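# Set console MODE, CHECK, PROGRAM and lever without alarms

## Task

Leave the loose, unfastened console with its MODE knob pressed in, CHECK switched off, the PROGRAM selector on P1 and the lever on CYCLE. The UNDER or OVER light must never light, not even briefly. It lights whenever MODE is out, CHECK is on and the lever sits at CYCLE at the same moment while PROGRAM is on anything other than P1.

## Robot and tools

ROBOT. There are two arms, left_arm and right_arm. Each carries a four-digit hand: right_arm a right hand, left_arm its mirror image. Base positions in the scene frame: left_arm (-0.042, +0.371, +0.039) m, right_arm (+0.049, -0.402, +0.039) m. A camera stand is bolted behind the arms. Cameras: cam_head_left, cam_head_right, cam_high (896x504), cam_left_wrist, cam_right_wrist (672x504).

FRAME. The scene frame has its origin at table-top height, midway between the arms. +z is up, +x points out over the table, and left_arm is on the +y side. Image left and right do not follow the arm names. Positions, quaternions (wxyz) and velocities in results use this frame. Rotations turn about the Hand target's position. The hand point sits in front of the palm, near the index and middle knuckles. Its own axes: +z runs along the straight fingers, +y comes out of the palm face, and +x crosses the palm away from the thumb on the right hand (toward the thumb on the left). A rigid mast near the wrist on the palm side can strike things.

THE 48-NUMBER ROW. Both arms always share one row of 48 numbers, each in [-1, 1]. Order:
1-6: left_arm dx, dy, dz, rx, ry, rz.
7-22: the left hand's sixteen motors.
23-24: left current_limit, speed.
25-30: right_arm dx, dy, dz, rx, ry, rz.
31-46: the right hand's motors.
47-48: right current_limit, speed.
The pose part is an offset along the scene axes from that arm's Hand target at the start of the action or move. It is not an absolute pose. 1.0 equals 0.6 m or 180 degrees, and rx, ry, rz form a single rotation vector. Six zeros re-request the current Hand target, and sending a repeated offset moves the arm further. Orientation is clipped to within 32 degrees of the measured orientation at each step.

Motor order per hand: index_mcp, index_abd, index_pip, index_dip, thumb_cmc, thumb_axl, thumb_mcp, thumb_ipl, middle_mcp, middle_abd, middle_pip, middle_dip, ring_mcp, ring_abd, ring_pip, ring_dip. Each value is an absolute goal angle scaled between that hinge's stops. Toward +1 the fingers bend toward the palm. The open hand is -0.75, 0, -0.58, -0.70, -0.71, -0.68, -0.23, -0.17, -0.75, 0, -0.58, -0.70, -0.75, 0, -0.58, -0.70. A zero is a real goal. To keep a hand unchanged, echo back its hand_goal, hand_current_limit and hand_speed. current_limit maps -1..+1 to 0..550 mA, with a floor of 11 mA. speed sets the set-point rate at (speed+1)/2 of 8.5 rad/s. Both start at +0.4 and -0.6 and persist until changed.

TOOLS.
execute_actions(actions, cameras): actions is a list of actions. Each action holds up to 15 rows, one per 1/30 s step; a short action repeats its last row. Every row counts from the action's starting Hand target. An empty list returns state plus all camera images.
move(target, speed, blend, stop_force, zero, blocking, cameras): target is one 48-number row or a list of up to 15 rows. All of them are offsets from the same starting Hand targets. speed is in m/s (0.002 to 3.6, default 0.25; turning rate is capped at twice that in rad/s). blend is a corner radius in m. stop_force is in N (3 to 120) and ends an arm's path when its wrist feels that push; it cannot be combined with blocking=false. zero (default true) re-zeroes the force reference first. Paths are straight, end together, last at least 0.5 s and at most 10 s, and ignore obstacles. The result adds a move: line such as done, off_target, moving, held or fault. limits=paced means the pose was clipped, and limits=held means a check withheld steps.
wait(seconds 0 to 10): lets time run while the arms keep their last command.
stop(): brakes a running move.
zoom_image(camera, region [x0,y0,x1,y1] in pixels, at most 504 by 504): closer look at the newest image.
zero_wrist_force(arm): re-zeroes that wrist sensor.
finished_scene(scene=1): ends the scene for good.

RESULTS. Hand target is the last commanded pose after clipping. The hand point often stops short of it, and the next call asks for it again. Hand results: hand_goal, hand_measured, hand_current_ma and hand_state (moving, goal, blocked, overload). Wrist force and torque are in the flange's axes; a push reads as force from the surface into the arm. Joint torques include the arm's own weight.

AVOID. A net force near 150 N, or a joint's contact torque at its limit (135 N m on the big joints, 25.2 N m on the wrists), stops the arm for 10 s. A target even slightly past a firm contact can trigger this, so approach slowly, optionally with stop_force, and back off afterwards. A finger motor drawing 495 mA or more for 5 s shuts down. Motors at 85 °C brake the arm for 30 to 60 s, with a MOTOR HOT warning at 70 °C. Keep the arms apart: the clearance check is not perfect, and pressing hand against hand can fail the scene. Do not let the console slide or drop off the table. Press its controls gently, and brace it with the other hand if needed.

ORDER. Pick a sequence that never makes all four alarm conditions true together. For example, set PROGRAM to P1 first, or push MODE in or turn CHECK off before moving the lever to CYCLE. Check the state on camera before calling finished_scene.

Each tool is called after "Request:" as name([rows], argument=value, ...), one row to a line, values as JSON.

## Session

Request:
execute_actions(actions=[])

Scene clock: 0.00 s.
left_arm: end_effector_position=(+0.6409, +0.1068, +0.2873) hand_goal=(-0.754, +0.000, -0.576, -0.696, -0.714, -0.678, -0.226, -0.168, -0.754, +0.000, -0.576, -0.696, -0.754, +0.000, -0.576, -0.696) hand_measured=(-0.754, +0.000, -0.576, -0.696, -0.714, -0.678, -0.226, -0.168, -0.754, +0.000, -0.576, -0.696, -0.754, +0.000, -0.576, -0.696) hand_current_ma=(+0, +0, +0, +0, +0, +0, +0, +0, +0, +0, +0, +0, +0, +0, +0, +0) hand_state=(goal, goal, overload, goal, goal, goal, goal, goal, goal, goal, goal, goal, goal, goal, goal, goal) hand_current_limit=0.40 hand_speed=-0.60 end_effector_quat_wxyz=(-0.309, +0.883, +0.321, -0.149) | right_arm: end_effector_position=(+0.1547, -0.1796, +0.2098) hand_goal=(-0.754, +0.000, -0.576, -0.696, -0.714, -0.678, -0.226, -0.168, -0.754, +0.000, -0.576, -0.696, -0.754, +0.000, -0.576, -0.696) hand_measured=(-0.754, +0.000, -0.576, -0.696, -0.714, -0.678, -0.226, -0.168, -0.754, +0.000, -0.576, -0.696, -0.754, +0.000, -0.576, -0.696) hand_current_ma=(+0, +0, +0, +0, +0, +0, +0, +0, +0, +0, +0, +0, +0, +0, +0, +0) hand_state=(goal, goal, goal, goal, goal, goal, goal, goal, goal, goal, goal, goal, goal, goal, goal, goal) hand_current_limit=0.40 hand_speed=-0.60 end_effector_quat_wxyz=(+0.050, +0.756, -0.649, +0.077)
Joint positions: left_arm=[2.878 -2.486 -0.35 -2.508 1.894 0.51] | right_arm=[0.532 -2.021 2.381 -1.889 -1.751 3.503]
Joint velocities: within noise
Joint torques (N m): no reading
Motor temperatures (°C): left_arm=[35 34 35 48 41 41] | right_arm=[47 43 34 42 46 39]
Wrist force (N): no reading
Wrist torque (N m): no reading
Wrist force, peak (N): no reading
Hand target: left_arm +0.6409, +0.1068, +0.2873; -0.309, +0.883, +0.321, -0.149 | right_arm +0.1547, -0.1796, +0.2098; +0.050, +0.756, -0.649, +0.077

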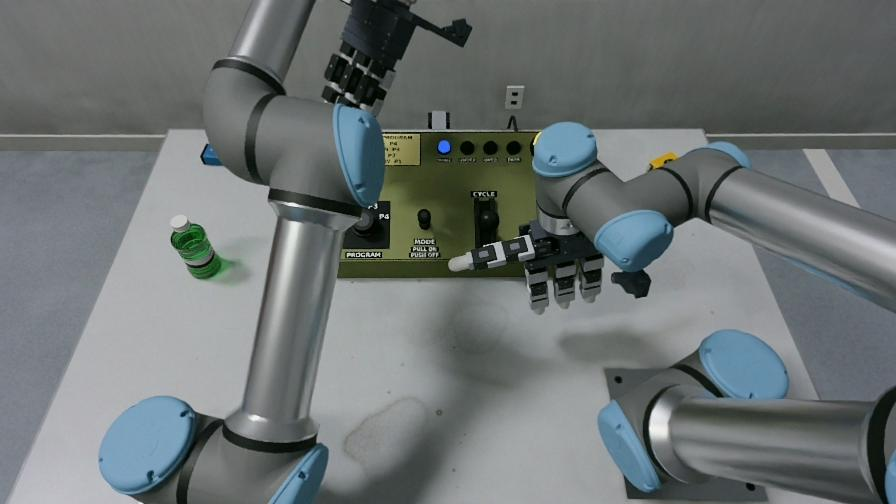

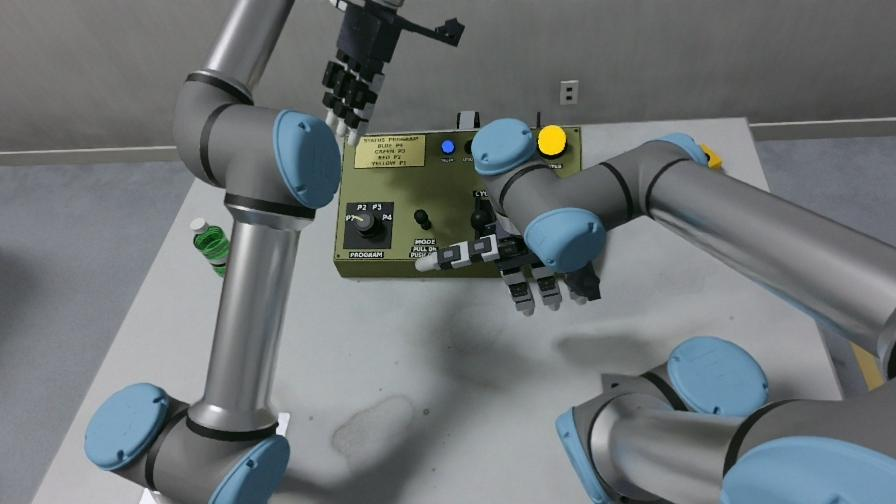

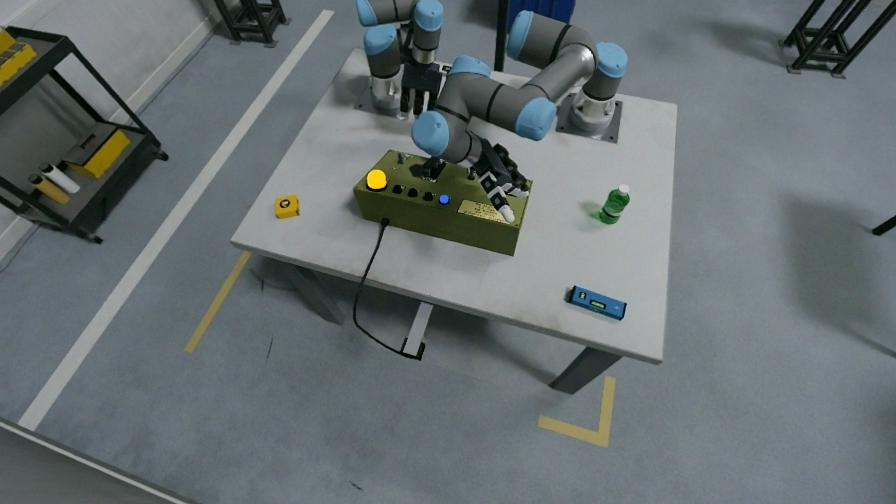

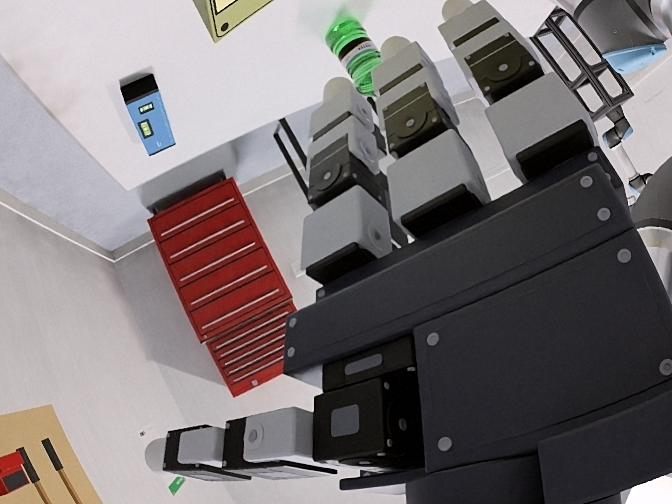

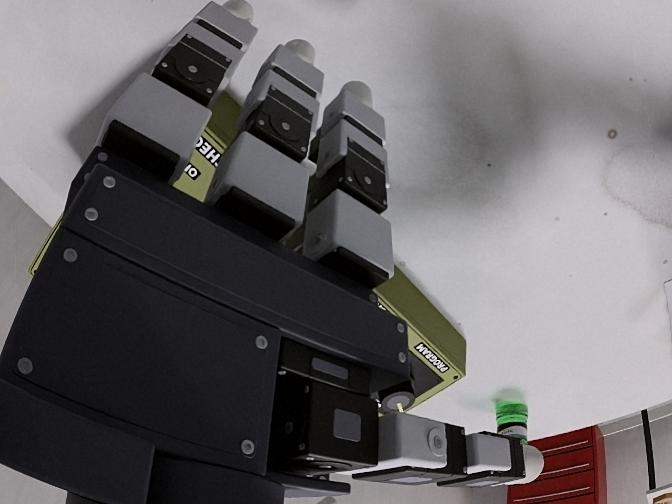

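Request:
zoom_image(camera="cam_head_right", region=[320, 100, 620, 290])

Request:
zoom_image(camera="cam_head_left", region=[320, 100, 620, 290])

Request:
zoom_image(camera="cam_high", region=[330, 120, 560, 270])

Scaled by 1.680.

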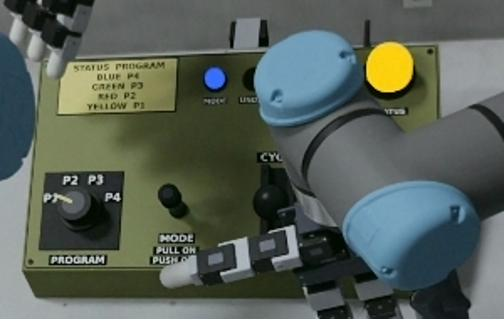

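Scaled by 1.680.

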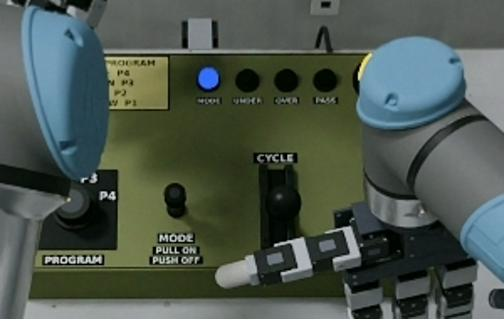

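Scaled by 2.191.

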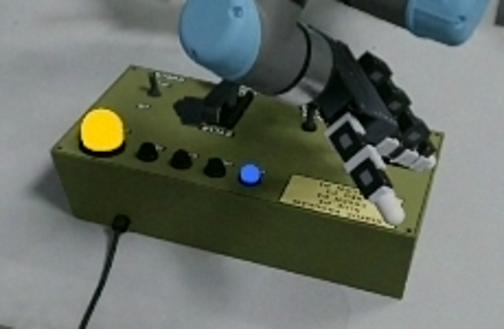

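Request:
move([
  [0,0,0,0,0,0,-0.754,0,-0.576,-0.696,-0.714,-0.678,-0.226,-0.168,-0.754,0,-0.576,-0.696,-0.754,0,-0.576,-0.696,0.4,-0.6,0,0,0.35,0,0,0,-0.754,0,-0.576,-0.696,-0.714,-0.678,-0.226,-0.168,-0.754,0,-0.576,-0.696,-0.754,0,-0.576,-0.696,0.4,-0.6],
], cameras=["all"])

Scene clock: 34.27 s.
left_arm: end_effector_position=(+0.6409, +0.1068, +0.2873) hand_goal=(-0.754, +0.000, -0.576, -0.696, -0.714, -0.678, -0.226, -0.168, -0.754, +0.000, -0.576, -0.696, -0.754, +0.000, -0.576, -0.696) hand_measured=(-0.750, +0.000, -0.576, -0.696, -0.710, -0.678, -0.224, -0.168, -0.750, +0.000, -0.576, -0.696, -0.750, +0.000, -0.576, -0.696) hand_current_ma=(+4, +0, +0, +0, +3, +0, +1, +0, +4, +0, +0, +0, +4, +0, +0, +0) hand_state=(goal, goal, overload, goal, goal, goal, goal, goal, goal, goal, goal, goal, goal, goal, goal, goal) hand_current_limit=0.40 hand_speed=-0.60 end_effector_quat_wxyz=(-0.309, +0.883, +0.321, -0.149) | right_arm: end_effector_position=(+0.1547, -0.1796, +0.4197) hand_goal=(-0.754, +0.000, -0.576, -0.696, -0.714, -0.678, -0.226, -0.168, -0.754, +0.000, -0.576, -0.696, -0.754, +0.000, -0.576, -0.696) hand_measured=(-0.754, +0.000, -0.576, -0.696, -0.714, -0.678, -0.224, -0.168, -0.754, +0.000, -0.576, -0.696, -0.754, +0.000, -0.576, -0.696) hand_current_ma=(+1, +0, -1, +0, +0, +1, +3, +0, +1, +0, -1, +0, +1, +0, -1, +0) hand_state=(goal, goal, goal, goal, goal, goal, goal, goal, goal, goal, goal, goal, goal, goal, goal, goal) hand_current_limit=0.40 hand_speed=-0.60 end_effector_quat_wxyz=(+0.050, +0.756, -0.649, +0.077) end_effector_velocity=(+0.000, +0.000, +0.001) end_effector_angular_velocity=(-0.002, +0.001, -0.001)
Joint positions: left_arm=[2.878 -2.486 -0.35 -2.508 1.894 0.51] | right_arm=[0.532 -2.066 1.859 -1.323 -1.751 3.503]
Joint velocities: left_arm=[within noise] | right_arm=[0 0.001 -0.004 0.005 -0.001 0.001]
Joint torques (N m): left_arm=[-0.55 57.68 20.72 1.1 0.71 -0.12] | right_arm=[-6.15 9.68 -31.96 -0.95 -1.76 1.81]
Wrist force (N): left_arm=[0.2 0.1 0.0] | right_arm=[0.3 0.2 0.1]
Wrist torque (N m): left_arm=[0.01 -0.03 0.01] | right_arm=[0.02 -0.04 0.09]
Wrist force, peak (N): left_arm=[0.5 0.2 -0.4] | right_arm=[0.1 0.0 1.2]
Hand target: left_arm +0.6409, +0.1068, +0.2873; -0.309, +0.883, +0.321, -0.149 | right_arm +0.1547, -0.1796, +0.4198; +0.050, +0.756, -0.649, +0.077
Off the commanded pose: left_arm 0.000 m, 0 deg | right_arm 0.000 m, 0 deg.
move: done

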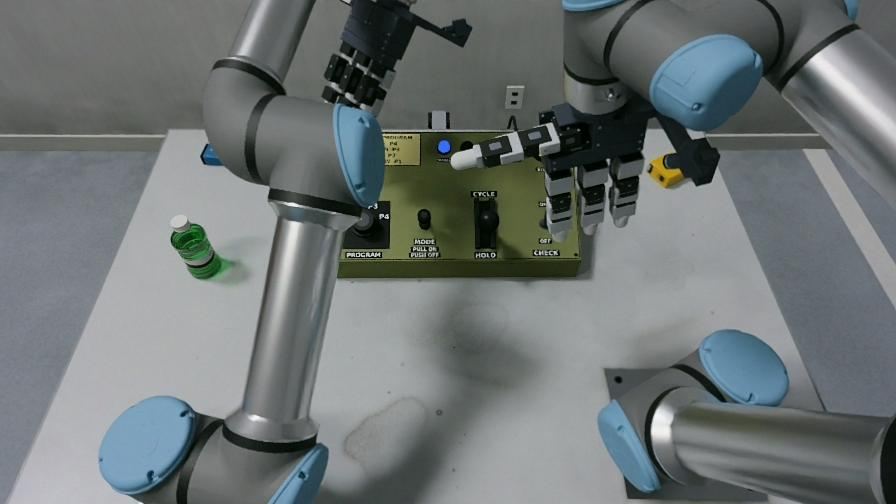

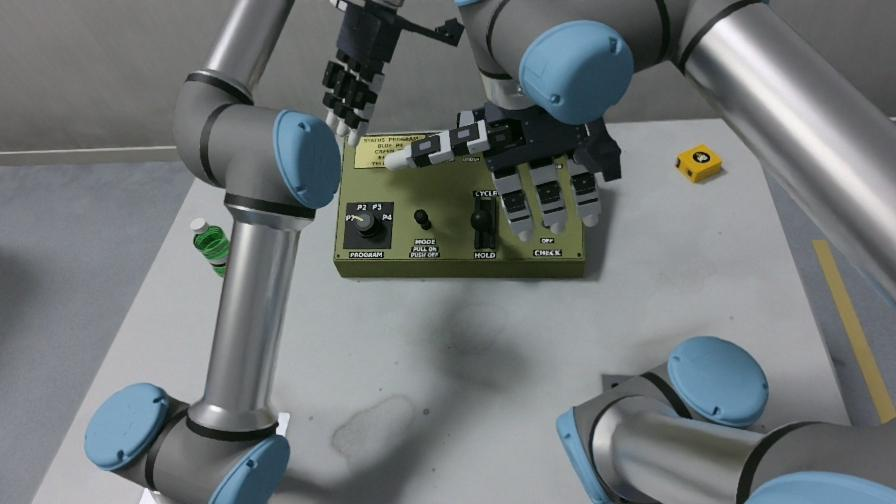

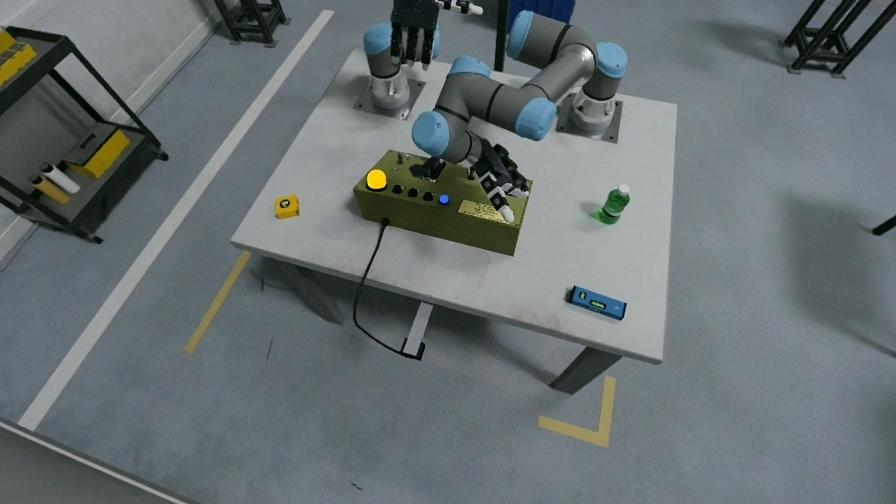

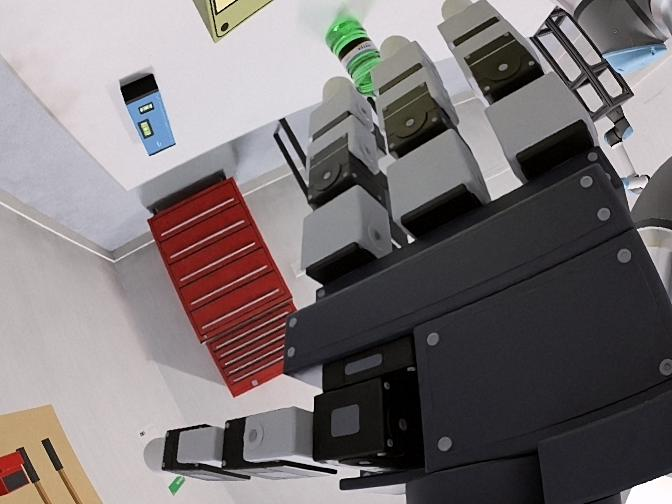

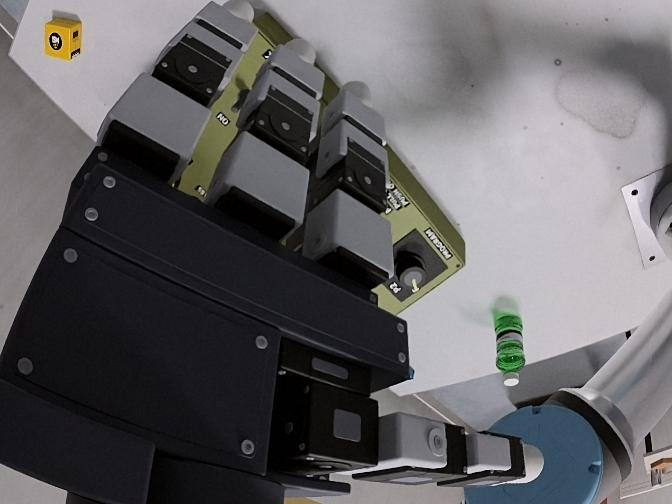

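Request:
zoom_image(camera="cam_head_left", region=[330, 120, 600, 290])

Request:
zoom_image(camera="cam_head_right", region=[330, 120, 600, 290])

Request:
zoom_image(camera="cam_high", region=[340, 120, 560, 270])

Request:
zoom_image(camera="cam_right_wrist", region=[150, 0, 500, 350])

Scaled by 1.867.

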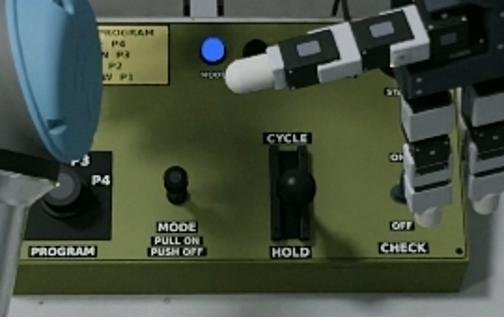

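Scaled by 1.867.

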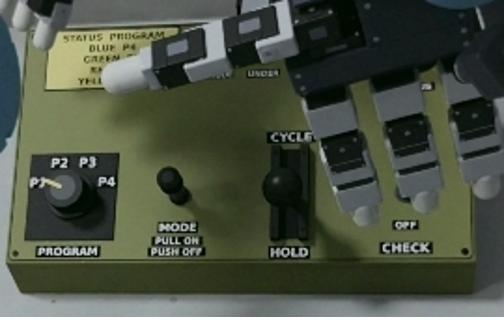

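Scaled by 2.291.

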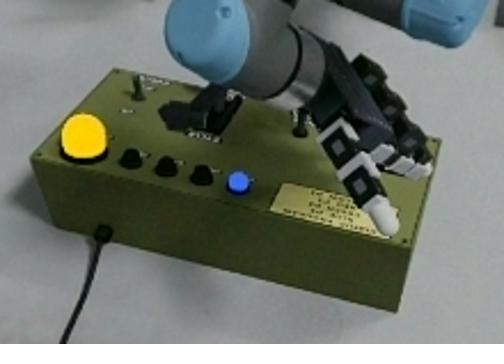

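Scaled by 1.440 from the camera's 672x504 image, which has a finer 960x720 frame.

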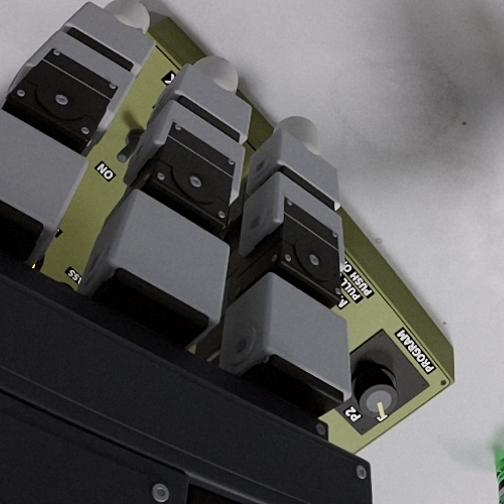

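Request:
move([
  [0,0,0,0,0,0,-0.754,0,-0.576,-0.696,-0.714,-0.678,-0.226,-0.168,-0.754,0,-0.576,-0.696,-0.754,0,-0.576,-0.696,0.4,-0.6,0.30,-0.15,0,0,0,0,-0.754,0,-0.576,-0.696,-0.714,-0.678,-0.226,-0.168,-0.754,0,-0.576,-0.696,-0.754,0,-0.576,-0.696,0.4,-0.6],
  [0,0,0,0,0,0,-0.754,0,-0.576,-0.696,-0.714,-0.678,-0.226,-0.168,-0.754,0,-0.576,-0.696,-0.754,0,-0.576,-0.696,0.4,-0.6,0.36,-0.5,0,0,0,0,-0.754,0,-0.576,-0.696,-0.714,-0.678,-0.226,-0.168,-0.754,0,-0.576,-0.696,-0.754,0,-0.576,-0.696,0.4,-0.6],
], blend=0.06, cameras=["all"])

Request:
zoom_image(camera="cam_head_left", region=[400, 180, 600, 290])

Request:
zoom_image(camera="cam_head_right", region=[400, 180, 600, 290])

Request:
zoom_image(camera="cam_high", region=[340, 140, 540, 260])

Scene clock: 160.27 s.
left_arm: end_effector_position=(+0.6409, +0.1068, +0.2873) hand_goal=(-0.754, +0.000, -0.576, -0.696, -0.714, -0.678, -0.226, -0.168, -0.754, +0.000, -0.576, -0.696, -0.754, +0.000, -0.576, -0.696) hand_measured=(-0.750, +0.000, -0.576, -0.696, -0.710, -0.678, -0.224, -0.168, -0.750, +0.000, -0.576, -0.696, -0.750, +0.000, -0.576, -0.696) hand_current_ma=(+4, +0, +0, +0, +3, +0, +1, +0, +4, +0, +0, +0, +4, +0, +0, +0) hand_state=(goal, goal, overload, goal, goal, goal, goal, goal, goal, goal, goal, goal, goal, goal, goal, goal) hand_current_limit=0.40 hand_speed=-0.60 end_effector_quat_wxyz=(-0.309, +0.883, +0.321, -0.149) | right_arm: end_effector_position=(+0.3706, -0.4794, +0.4198) hand_goal=(-0.754, +0.000, -0.576, -0.696, -0.714, -0.678, -0.226, -0.168, -0.754, +0.000, -0.576, -0.696, -0.754, +0.000, -0.576, -0.696) hand_measured=(-0.754, +0.000, -0.576, -0.696, -0.714, -0.678, -0.224, -0.168, -0.754, +0.000, -0.576, -0.696, -0.754, +0.000, -0.576, -0.696) hand_current_ma=(+1, +0, -1, +0, +0, +1, +3, +0, +1, +0, -1, +0, +1, +0, -1, +0) hand_state=(goal, goal, goal, goal, goal, goal, goal, goal, goal, goal, goal, goal, goal, goal, goal, goal) hand_current_limit=0.40 hand_speed=-0.60 end_effector_quat_wxyz=(+0.050, +0.756, -0.649, +0.077)
Joint positions: left_arm=[2.878 -2.486 -0.35 -2.508 1.894 0.51] | right_arm=[-0.433 -1.841 1.768 -1.624 -1.707 2.525]
Joint torques (N m): left_arm=[-0.48 58.37 21.48 1.19 0.76 -0.01] | right_arm=[-7.16 0.2 -35.64 -4.58 1.04 -1.91]
Wrist force (N): left_arm=[0.3 0.0 -0.2] | right_arm=[0.1 0.3 0.0]
Wrist torque (N m): left_arm=[0.01 -0.04 0.02] | right_arm=[0.05 -0.01 0.09]
Wrist force, peak (N): left_arm=[0.6 -0.1 -0.4] | right_arm=[-0.2 1.3 0.2]
Hand target: left_arm +0.6409, +0.1068, +0.2873; -0.309, +0.883, +0.321, -0.149 | right_arm +0.3707, -0.4796, +0.4198; +0.050, +0.756, -0.649, +0.077
Off the commanded pose: left_arm 0.000 m, 0 deg | right_arm 0.000 m, 0 deg.
move: done

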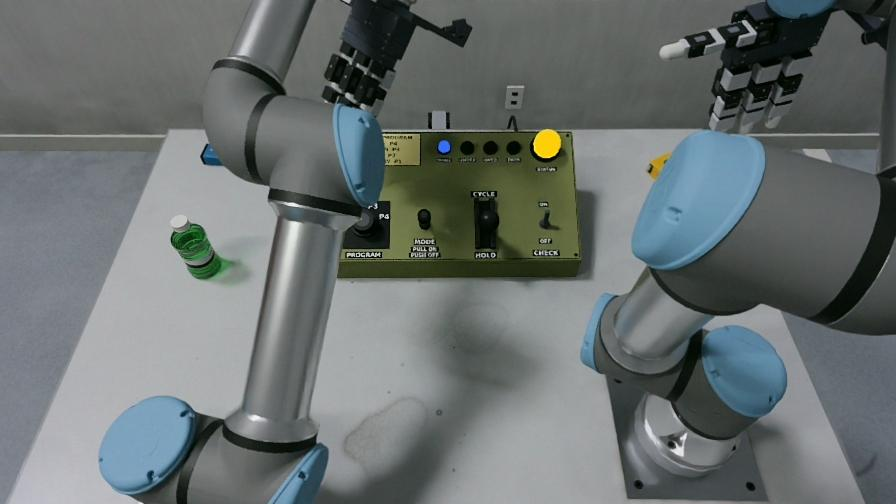

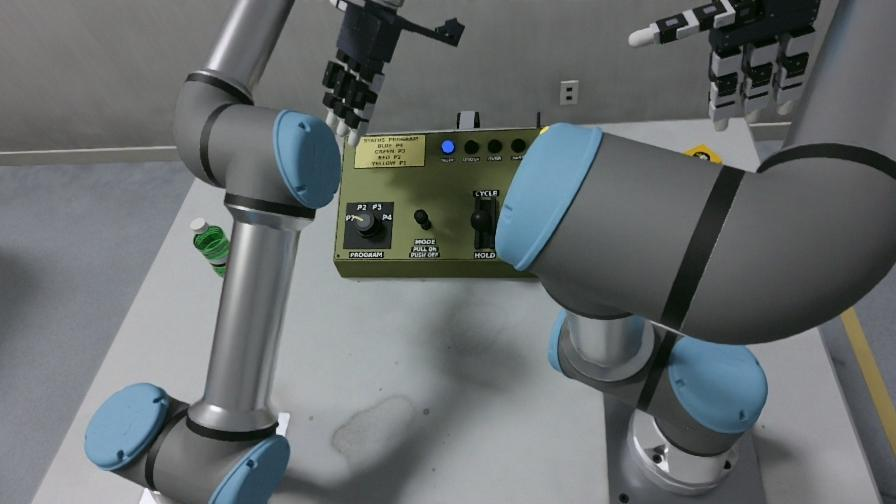

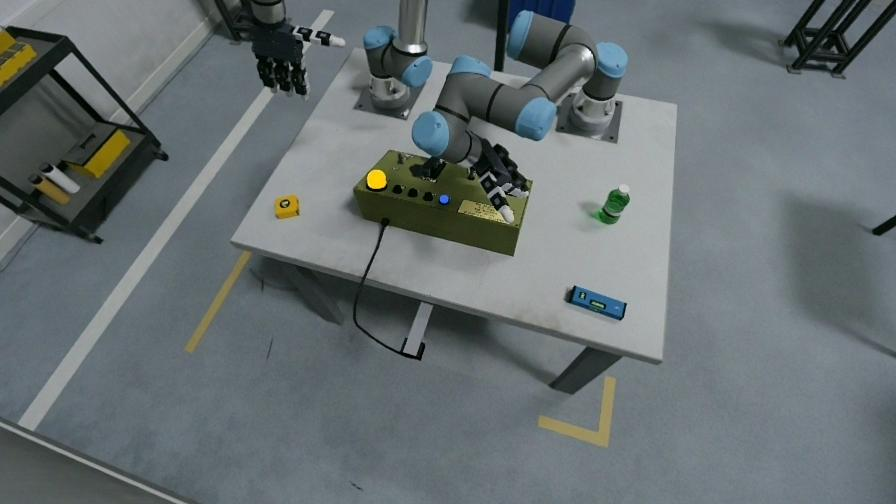

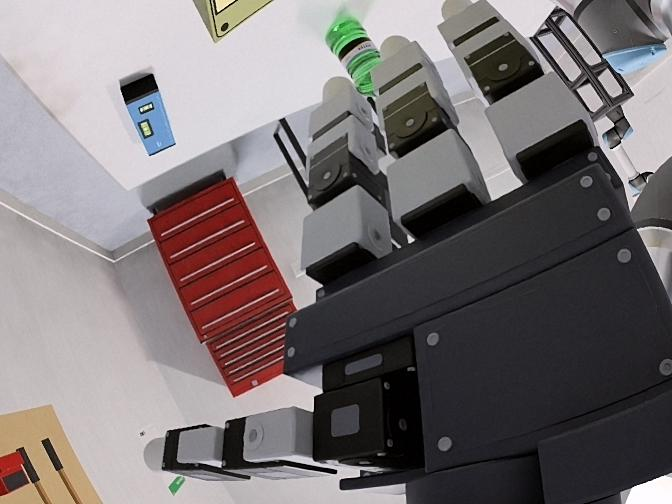

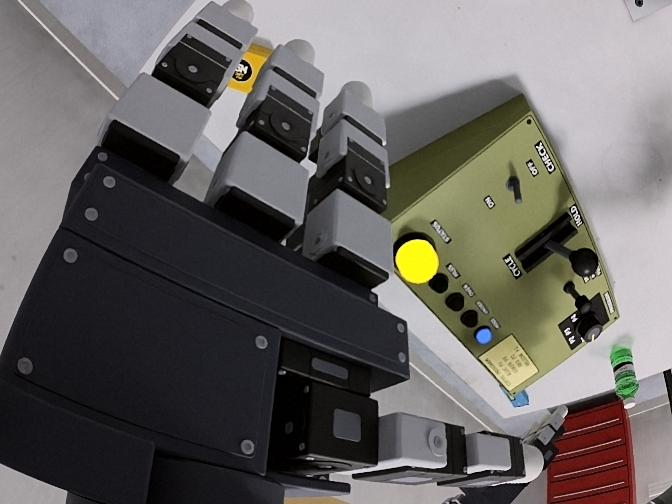

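Scaled by 2.520.

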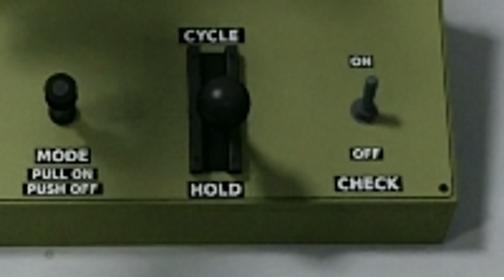

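Scaled by 2.520.

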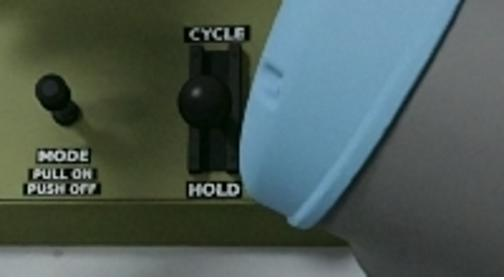

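Scaled by 2.520.

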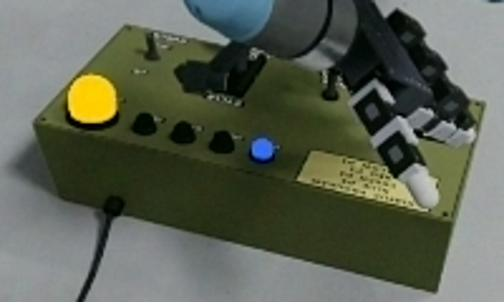

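Request:
zoom_image(camera="cam_right_wrist", region=[380, 90, 640, 400])

Request:
zoom_image(camera="cam_head_left", region=[520, 190, 570, 270])

Scaled by 1.626 from the camera's 672x504 image, which has a finer 960x720 frame.

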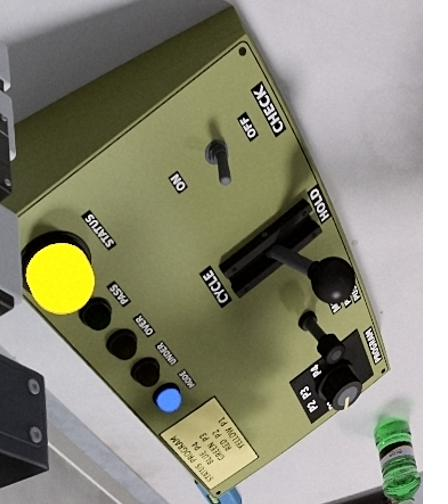

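Scaled by 6.300.

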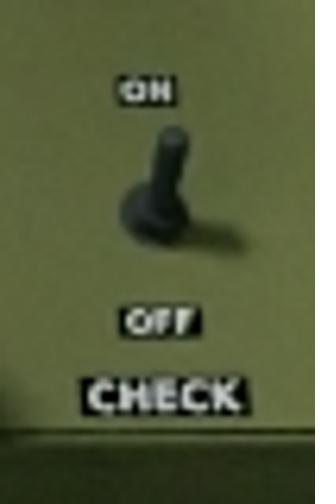

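Request:
move([
  [-0.07,0.405,0.155,0,0,0,-0.754,0,-0.576,-0.696,-0.714,-0.678,-0.226,-0.168,-0.754,0,-0.576,-0.696,-0.754,0,-0.576,-0.696,0.4,-0.6,-0.0293,0.4423,-0.2,0.0556,0,-0.0494,-1,0,-1,-0.02,-0.714,-0.678,-0.226,-0.168,0.48,0,0.73,-0.41,0.48,0,0.73,-0.41,0.75,-0.5],
], cameras=["all"])

Request:
zoom_image(camera="cam_head_left", region=[450, 120, 630, 290])

Request:
zoom_image(camera="cam_head_right", region=[450, 120, 630, 290])

Request:
zoom_image(camera="cam_high", region=[340, 80, 560, 260])

Scene clock: 327.23 s.
left_arm: end_effector_position=(+0.5989, +0.3497, +0.3803) hand_goal=(-0.754, +0.000, -0.576, -0.696, -0.714, -0.678, -0.226, -0.168, -0.754, +0.000, -0.576, -0.696, -0.754, +0.000, -0.576, -0.696) hand_measured=(-0.748, +0.000, -0.576, -0.696, -0.710, -0.678, -0.224, -0.168, -0.748, +0.000, -0.576, -0.696, -0.748, +0.000, -0.576, -0.696) hand_current_ma=(+5, +0, +0, +0, +4, +0, +1, +0, +5, +0, +0, +0, +5, +0, +0, +0) hand_state=(goal, goal, overload, goal, goal, goal, goal, goal, goal, goal, goal, goal, goal, goal, goal, goal) hand_current_limit=0.40 hand_speed=-0.60 end_effector_quat_wxyz=(-0.309, +0.883, +0.321, -0.149) | right_arm: end_effector_position=(+0.3530, -0.2143, +0.2998) hand_goal=(-1.000, +0.000, -1.000, -0.020, -0.714, -0.678, -0.226, -0.168, +0.480, +0.000, +0.730, -0.410, +0.480, +0.000, +0.730, -0.410) hand_measured=(-0.990, +0.000, -0.994, -0.022, -0.714, -0.678, -0.224, -0.168, +0.462, +0.000, +0.726, -0.412, +0.464, +0.000, +0.726, -0.414) hand_current_ma=(+18, +0, +10, -3, +0, +1, +3, +0, -40, +0, -4, -3, -35, +0, -3, -3) hand_state=(goal, goal, goal, goal, goal, goal, goal, goal, goal, goal, goal, goal, goal, goal, goal, goal) hand_current_limit=0.75 hand_speed=-0.50 end_effector_quat_wxyz=(-0.010, +0.705, -0.709, +0.016)
Joint positions: left_arm=[3.202 -2.098 -0.806 -2.321 2.071 0.807] | right_arm=[0.109 -1.782 2.007 -1.833 -1.583 3.234]
Joint torques (N m): left_arm=[7.61 53.72 8.74 2.92 2.27 1.12] | right_arm=[11.76 -2.56 -30.7 -4.59 0.04 1.84]
Wrist force (N): left_arm=[0.7 -0.4 0.0] | right_arm=[-0.2 0.2 0.0]
Wrist torque (N m): left_arm=[-0.06 -0.12 -0.03] | right_arm=[0.14 -0.03 -0.05]
Wrist force, peak (N): left_arm=[1.0 -1.4 0.2] | right_arm=[-1.3 0.4 0.3]
Hand target: left_arm +0.5989, +0.3498, +0.3803; -0.309, +0.883, +0.321, -0.149 | right_arm +0.3531, -0.2142, +0.2998; -0.010, +0.705, -0.709, +0.017
Off the commanded pose: left_arm 0.000 m, 0 deg | right_arm 0.000 m, 0 deg.
move: done

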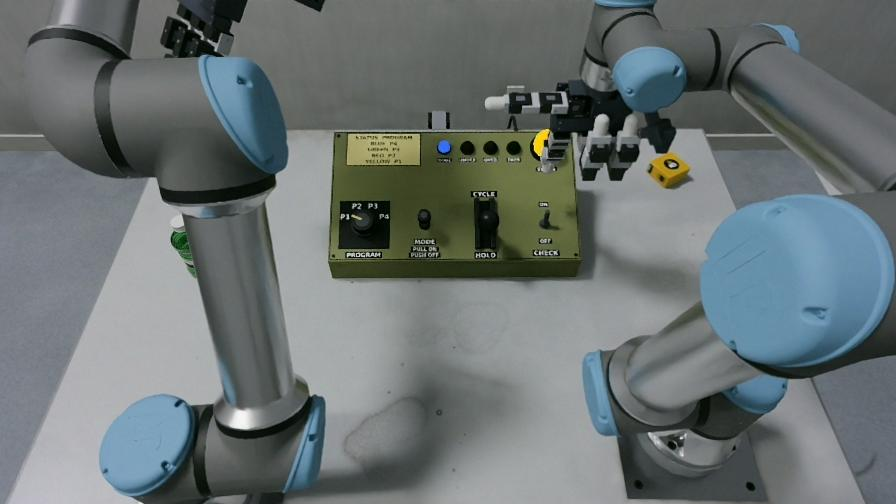

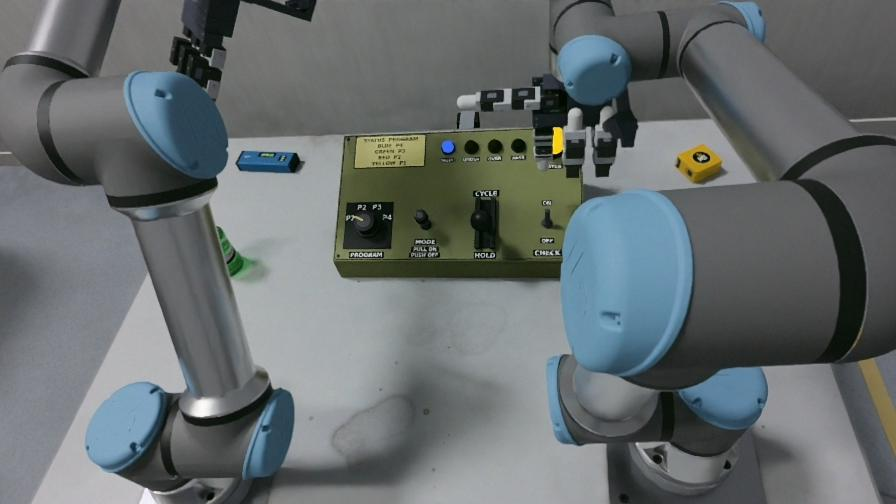

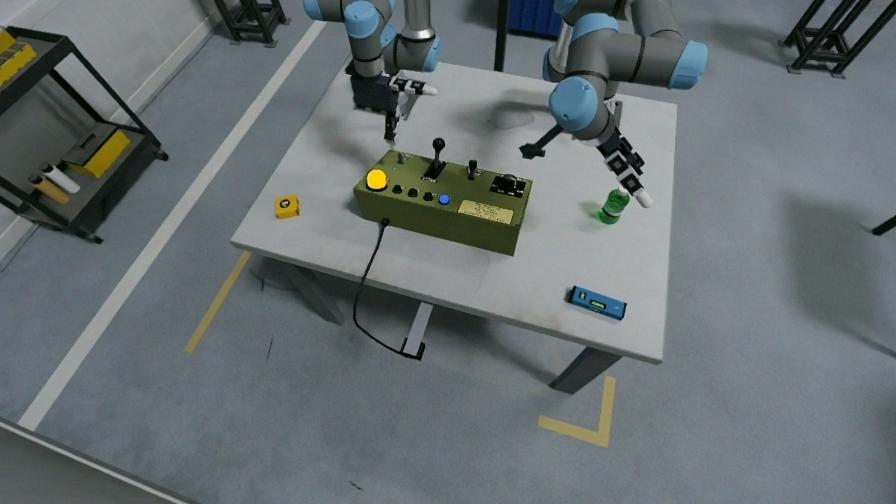

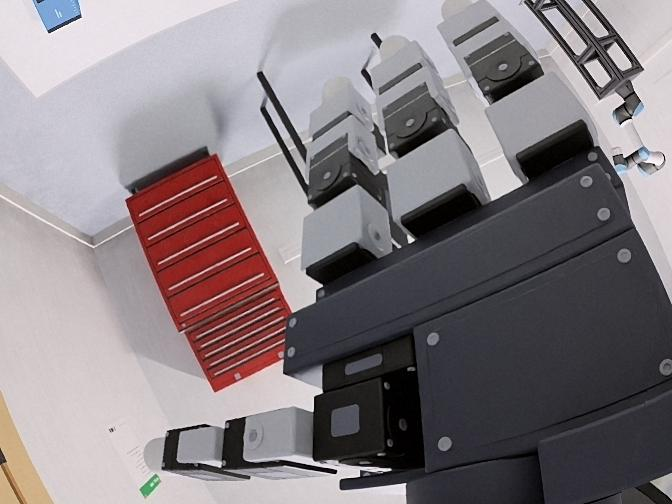

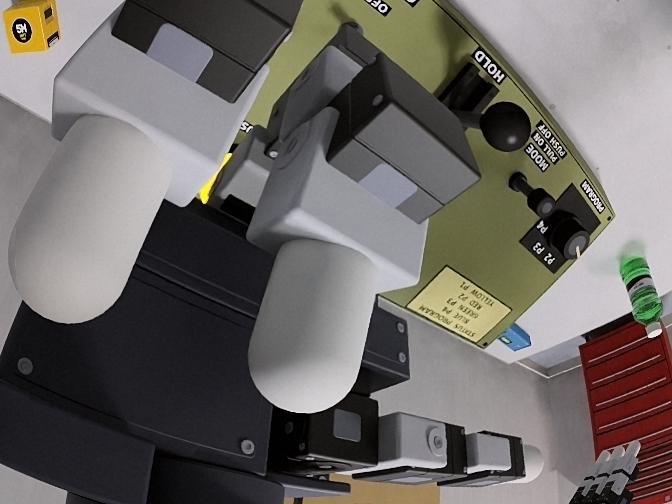

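Scaled by 2.800.

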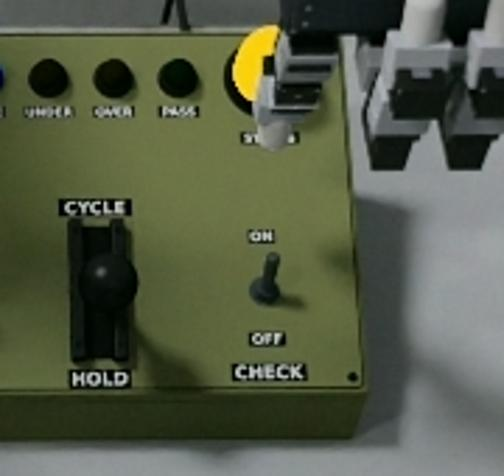

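Scaled by 2.800.

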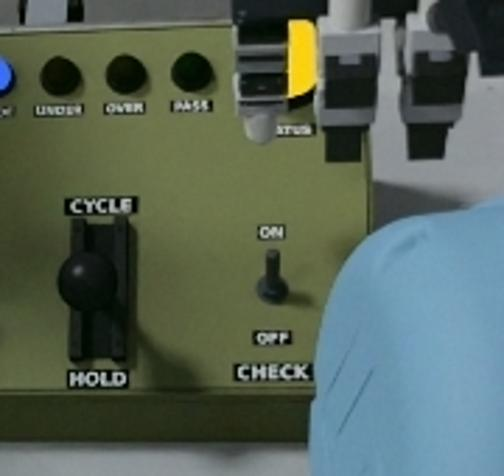

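Scaled by 2.291.

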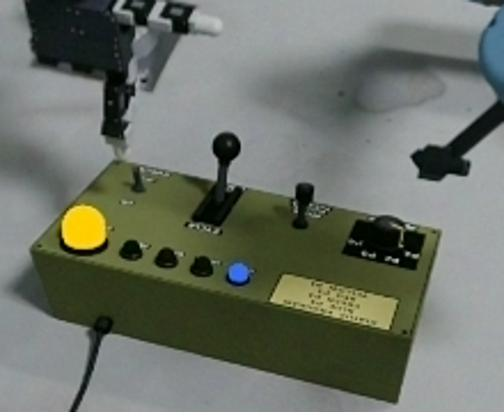

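Request:
move(target=[0,0,0,0,0,0,-0.754,0,-0.576,-0.696,-0.714,-0.678,-0.226,-0.168,-0.754,0,-0.576,-0.696,-0.754,0,-0.576,-0.696,0.4,-0.6,-0.0133,-0.0067,-0.09,0,0,0,-1,0,-1,-0.02,-0.714,-0.678,-0.226,-0.168,0.48,0,0.73,-0.41,0.48,0,0.73,-0.41,0.75,-0.5], cameras=["cam_head_left","cam_head_right","cam_high"], speed=0.15)

Request:
zoom_image(camera="cam_head_left", region=[510, 150, 590, 260])

Request:
zoom_image(camera="cam_head_right", region=[510, 150, 590, 260])

Request:
zoom_image(camera="cam_high", region=[350, 100, 470, 210])

Scene clock: 370.70 s.
left_arm: end_effector_position=(+0.5989, +0.3498, +0.3803) hand_goal=(-0.754, +0.000, -0.576, -0.696, -0.714, -0.678, -0.226, -0.168, -0.754, +0.000, -0.576, -0.696, -0.754, +0.000, -0.576, -0.696) hand_measured=(-0.748, +0.000, -0.576, -0.696, -0.710, -0.678, -0.224, -0.168, -0.748, +0.000, -0.576, -0.696, -0.748, +0.000, -0.576, -0.696) hand_current_ma=(+5, +0, +0, +0, +4, +0, +1, +0, +5, +0, +0, +0, +5, +0, +0, +0) hand_state=(goal, goal, overload, goal, goal, goal, goal, goal, goal, goal, goal, goal, goal, goal, goal, goal) hand_current_limit=0.40 hand_speed=-0.60 end_effector_quat_wxyz=(-0.309, +0.883, +0.321, -0.149) | right_arm: end_effector_position=(+0.3451, -0.2182, +0.2460) hand_goal=(-1.000, +0.000, -1.000, -0.020, -0.714, -0.678, -0.226, -0.168, +0.480, +0.000, +0.730, -0.410, +0.480, +0.000, +0.730, -0.410) hand_measured=(-0.990, +0.000, -0.994, -0.022, -0.714, -0.678, -0.224, -0.168, +0.462, +0.000, +0.726, -0.412, +0.464, +0.000, +0.726, -0.414) hand_current_ma=(+17, +0, +10, -3, +0, +1, +3, +0, -39, +0, -4, -3, -34, +0, -3, -3) hand_state=(goal, goal, goal, goal, goal, goal, goal, goal, goal, goal, goal, goal, goal, goal, goal, goal) hand_current_limit=0.75 hand_speed=-0.50 end_effector_quat_wxyz=(-0.010, +0.705, -0.709, +0.017)
Joint positions: left_arm=[3.202 -2.098 -0.806 -2.321 2.071 0.807] | right_arm=[0.1 -1.763 2.137 -1.981 -1.583 3.226]
Joint torques (N m): left_arm=[8.87 52.38 9.27 2.92 2.14 1.06] | right_arm=[-7.58 -2.14 -8.56 -4.11 1.5 -2.24]
Wrist force (N): left_arm=[0.3 -0.3 0.2] | right_arm=[-0.5 0.2 0.1]
Wrist torque (N m): left_arm=[-0.06 -0.07 -0.06] | right_arm=[0.12 0.02 0.01]
Wrist force, peak (N): left_arm=[0.8 -0.5 0.1] | right_arm=[-0.5 -0.2 -0.8]
Hand target: left_arm +0.5989, +0.3498, +0.3803; -0.309, +0.883, +0.321, -0.149 | right_arm +0.3451, -0.2182, +0.2458; -0.010, +0.705, -0.709, +0.017
Off the commanded pose: left_arm 0.000 m, 0 deg | right_arm 0.000 m, 0 deg.
move: done
Images, in order (width x height): cam_head_left 896x504, cam_head_right 896x504, cam_high 896x504.

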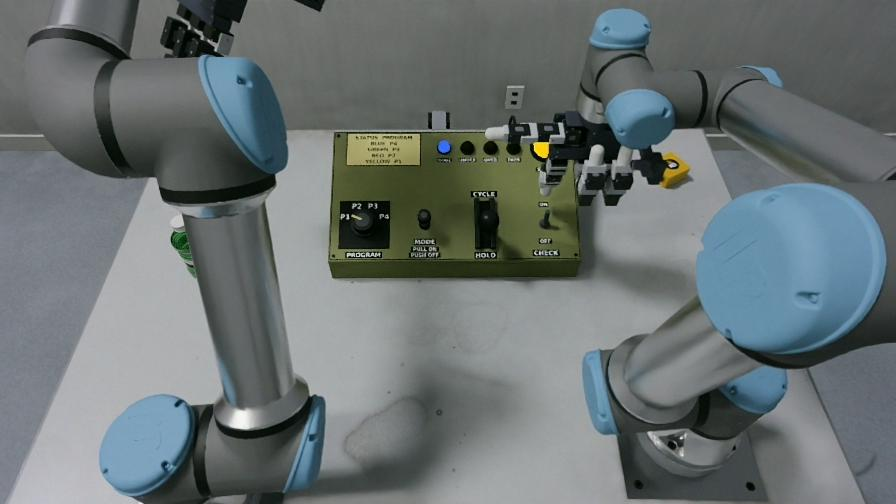

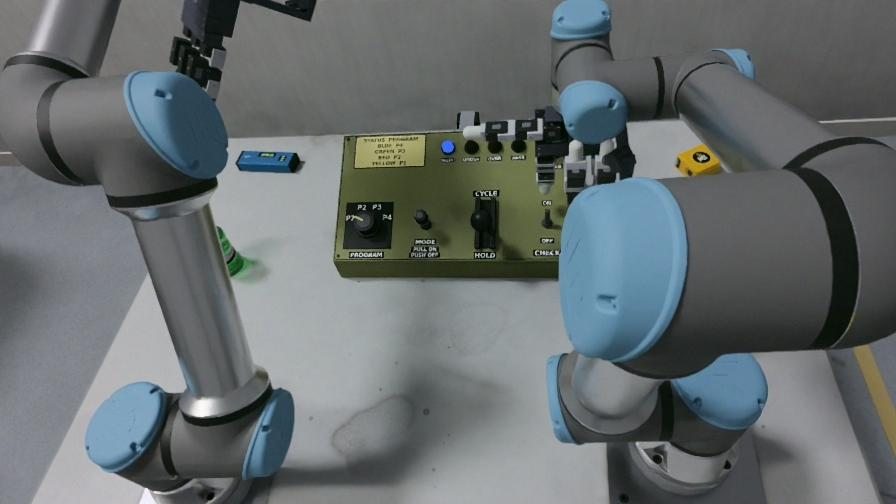

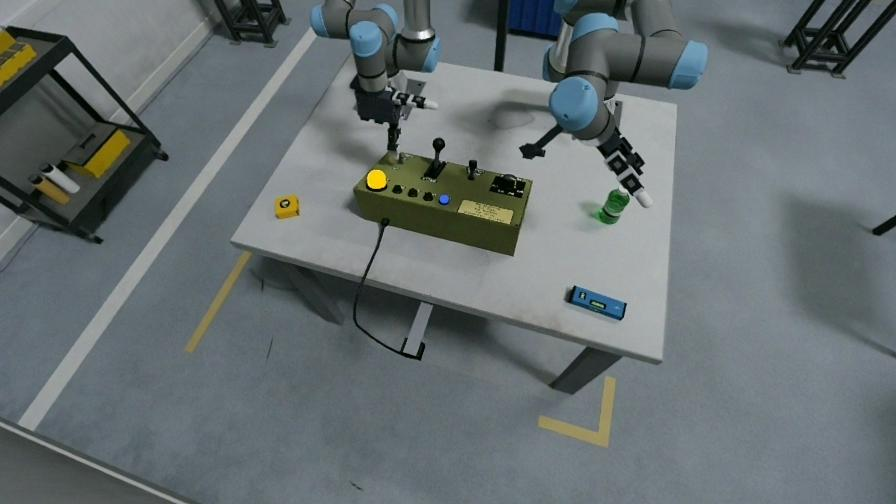

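Scaled by 4.582.

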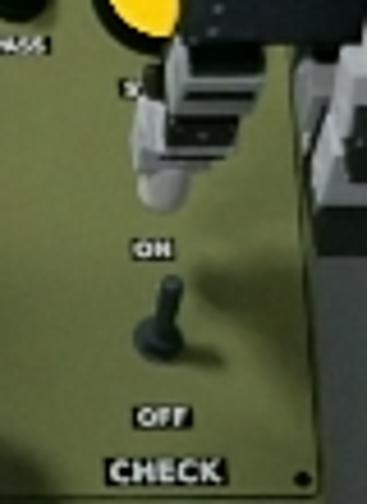

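Scaled by 4.582.

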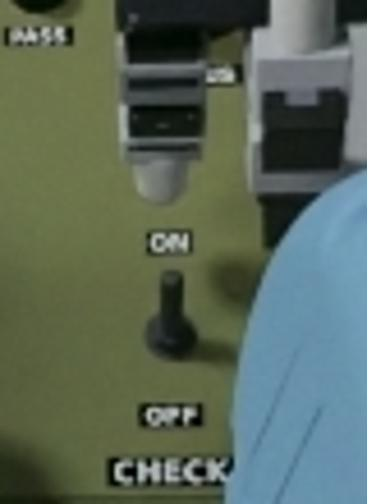

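Scaled by 4.200.

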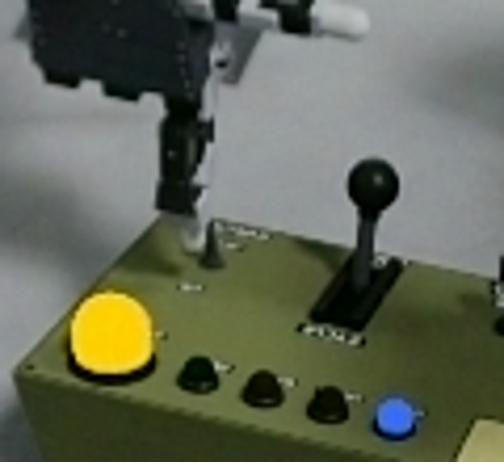

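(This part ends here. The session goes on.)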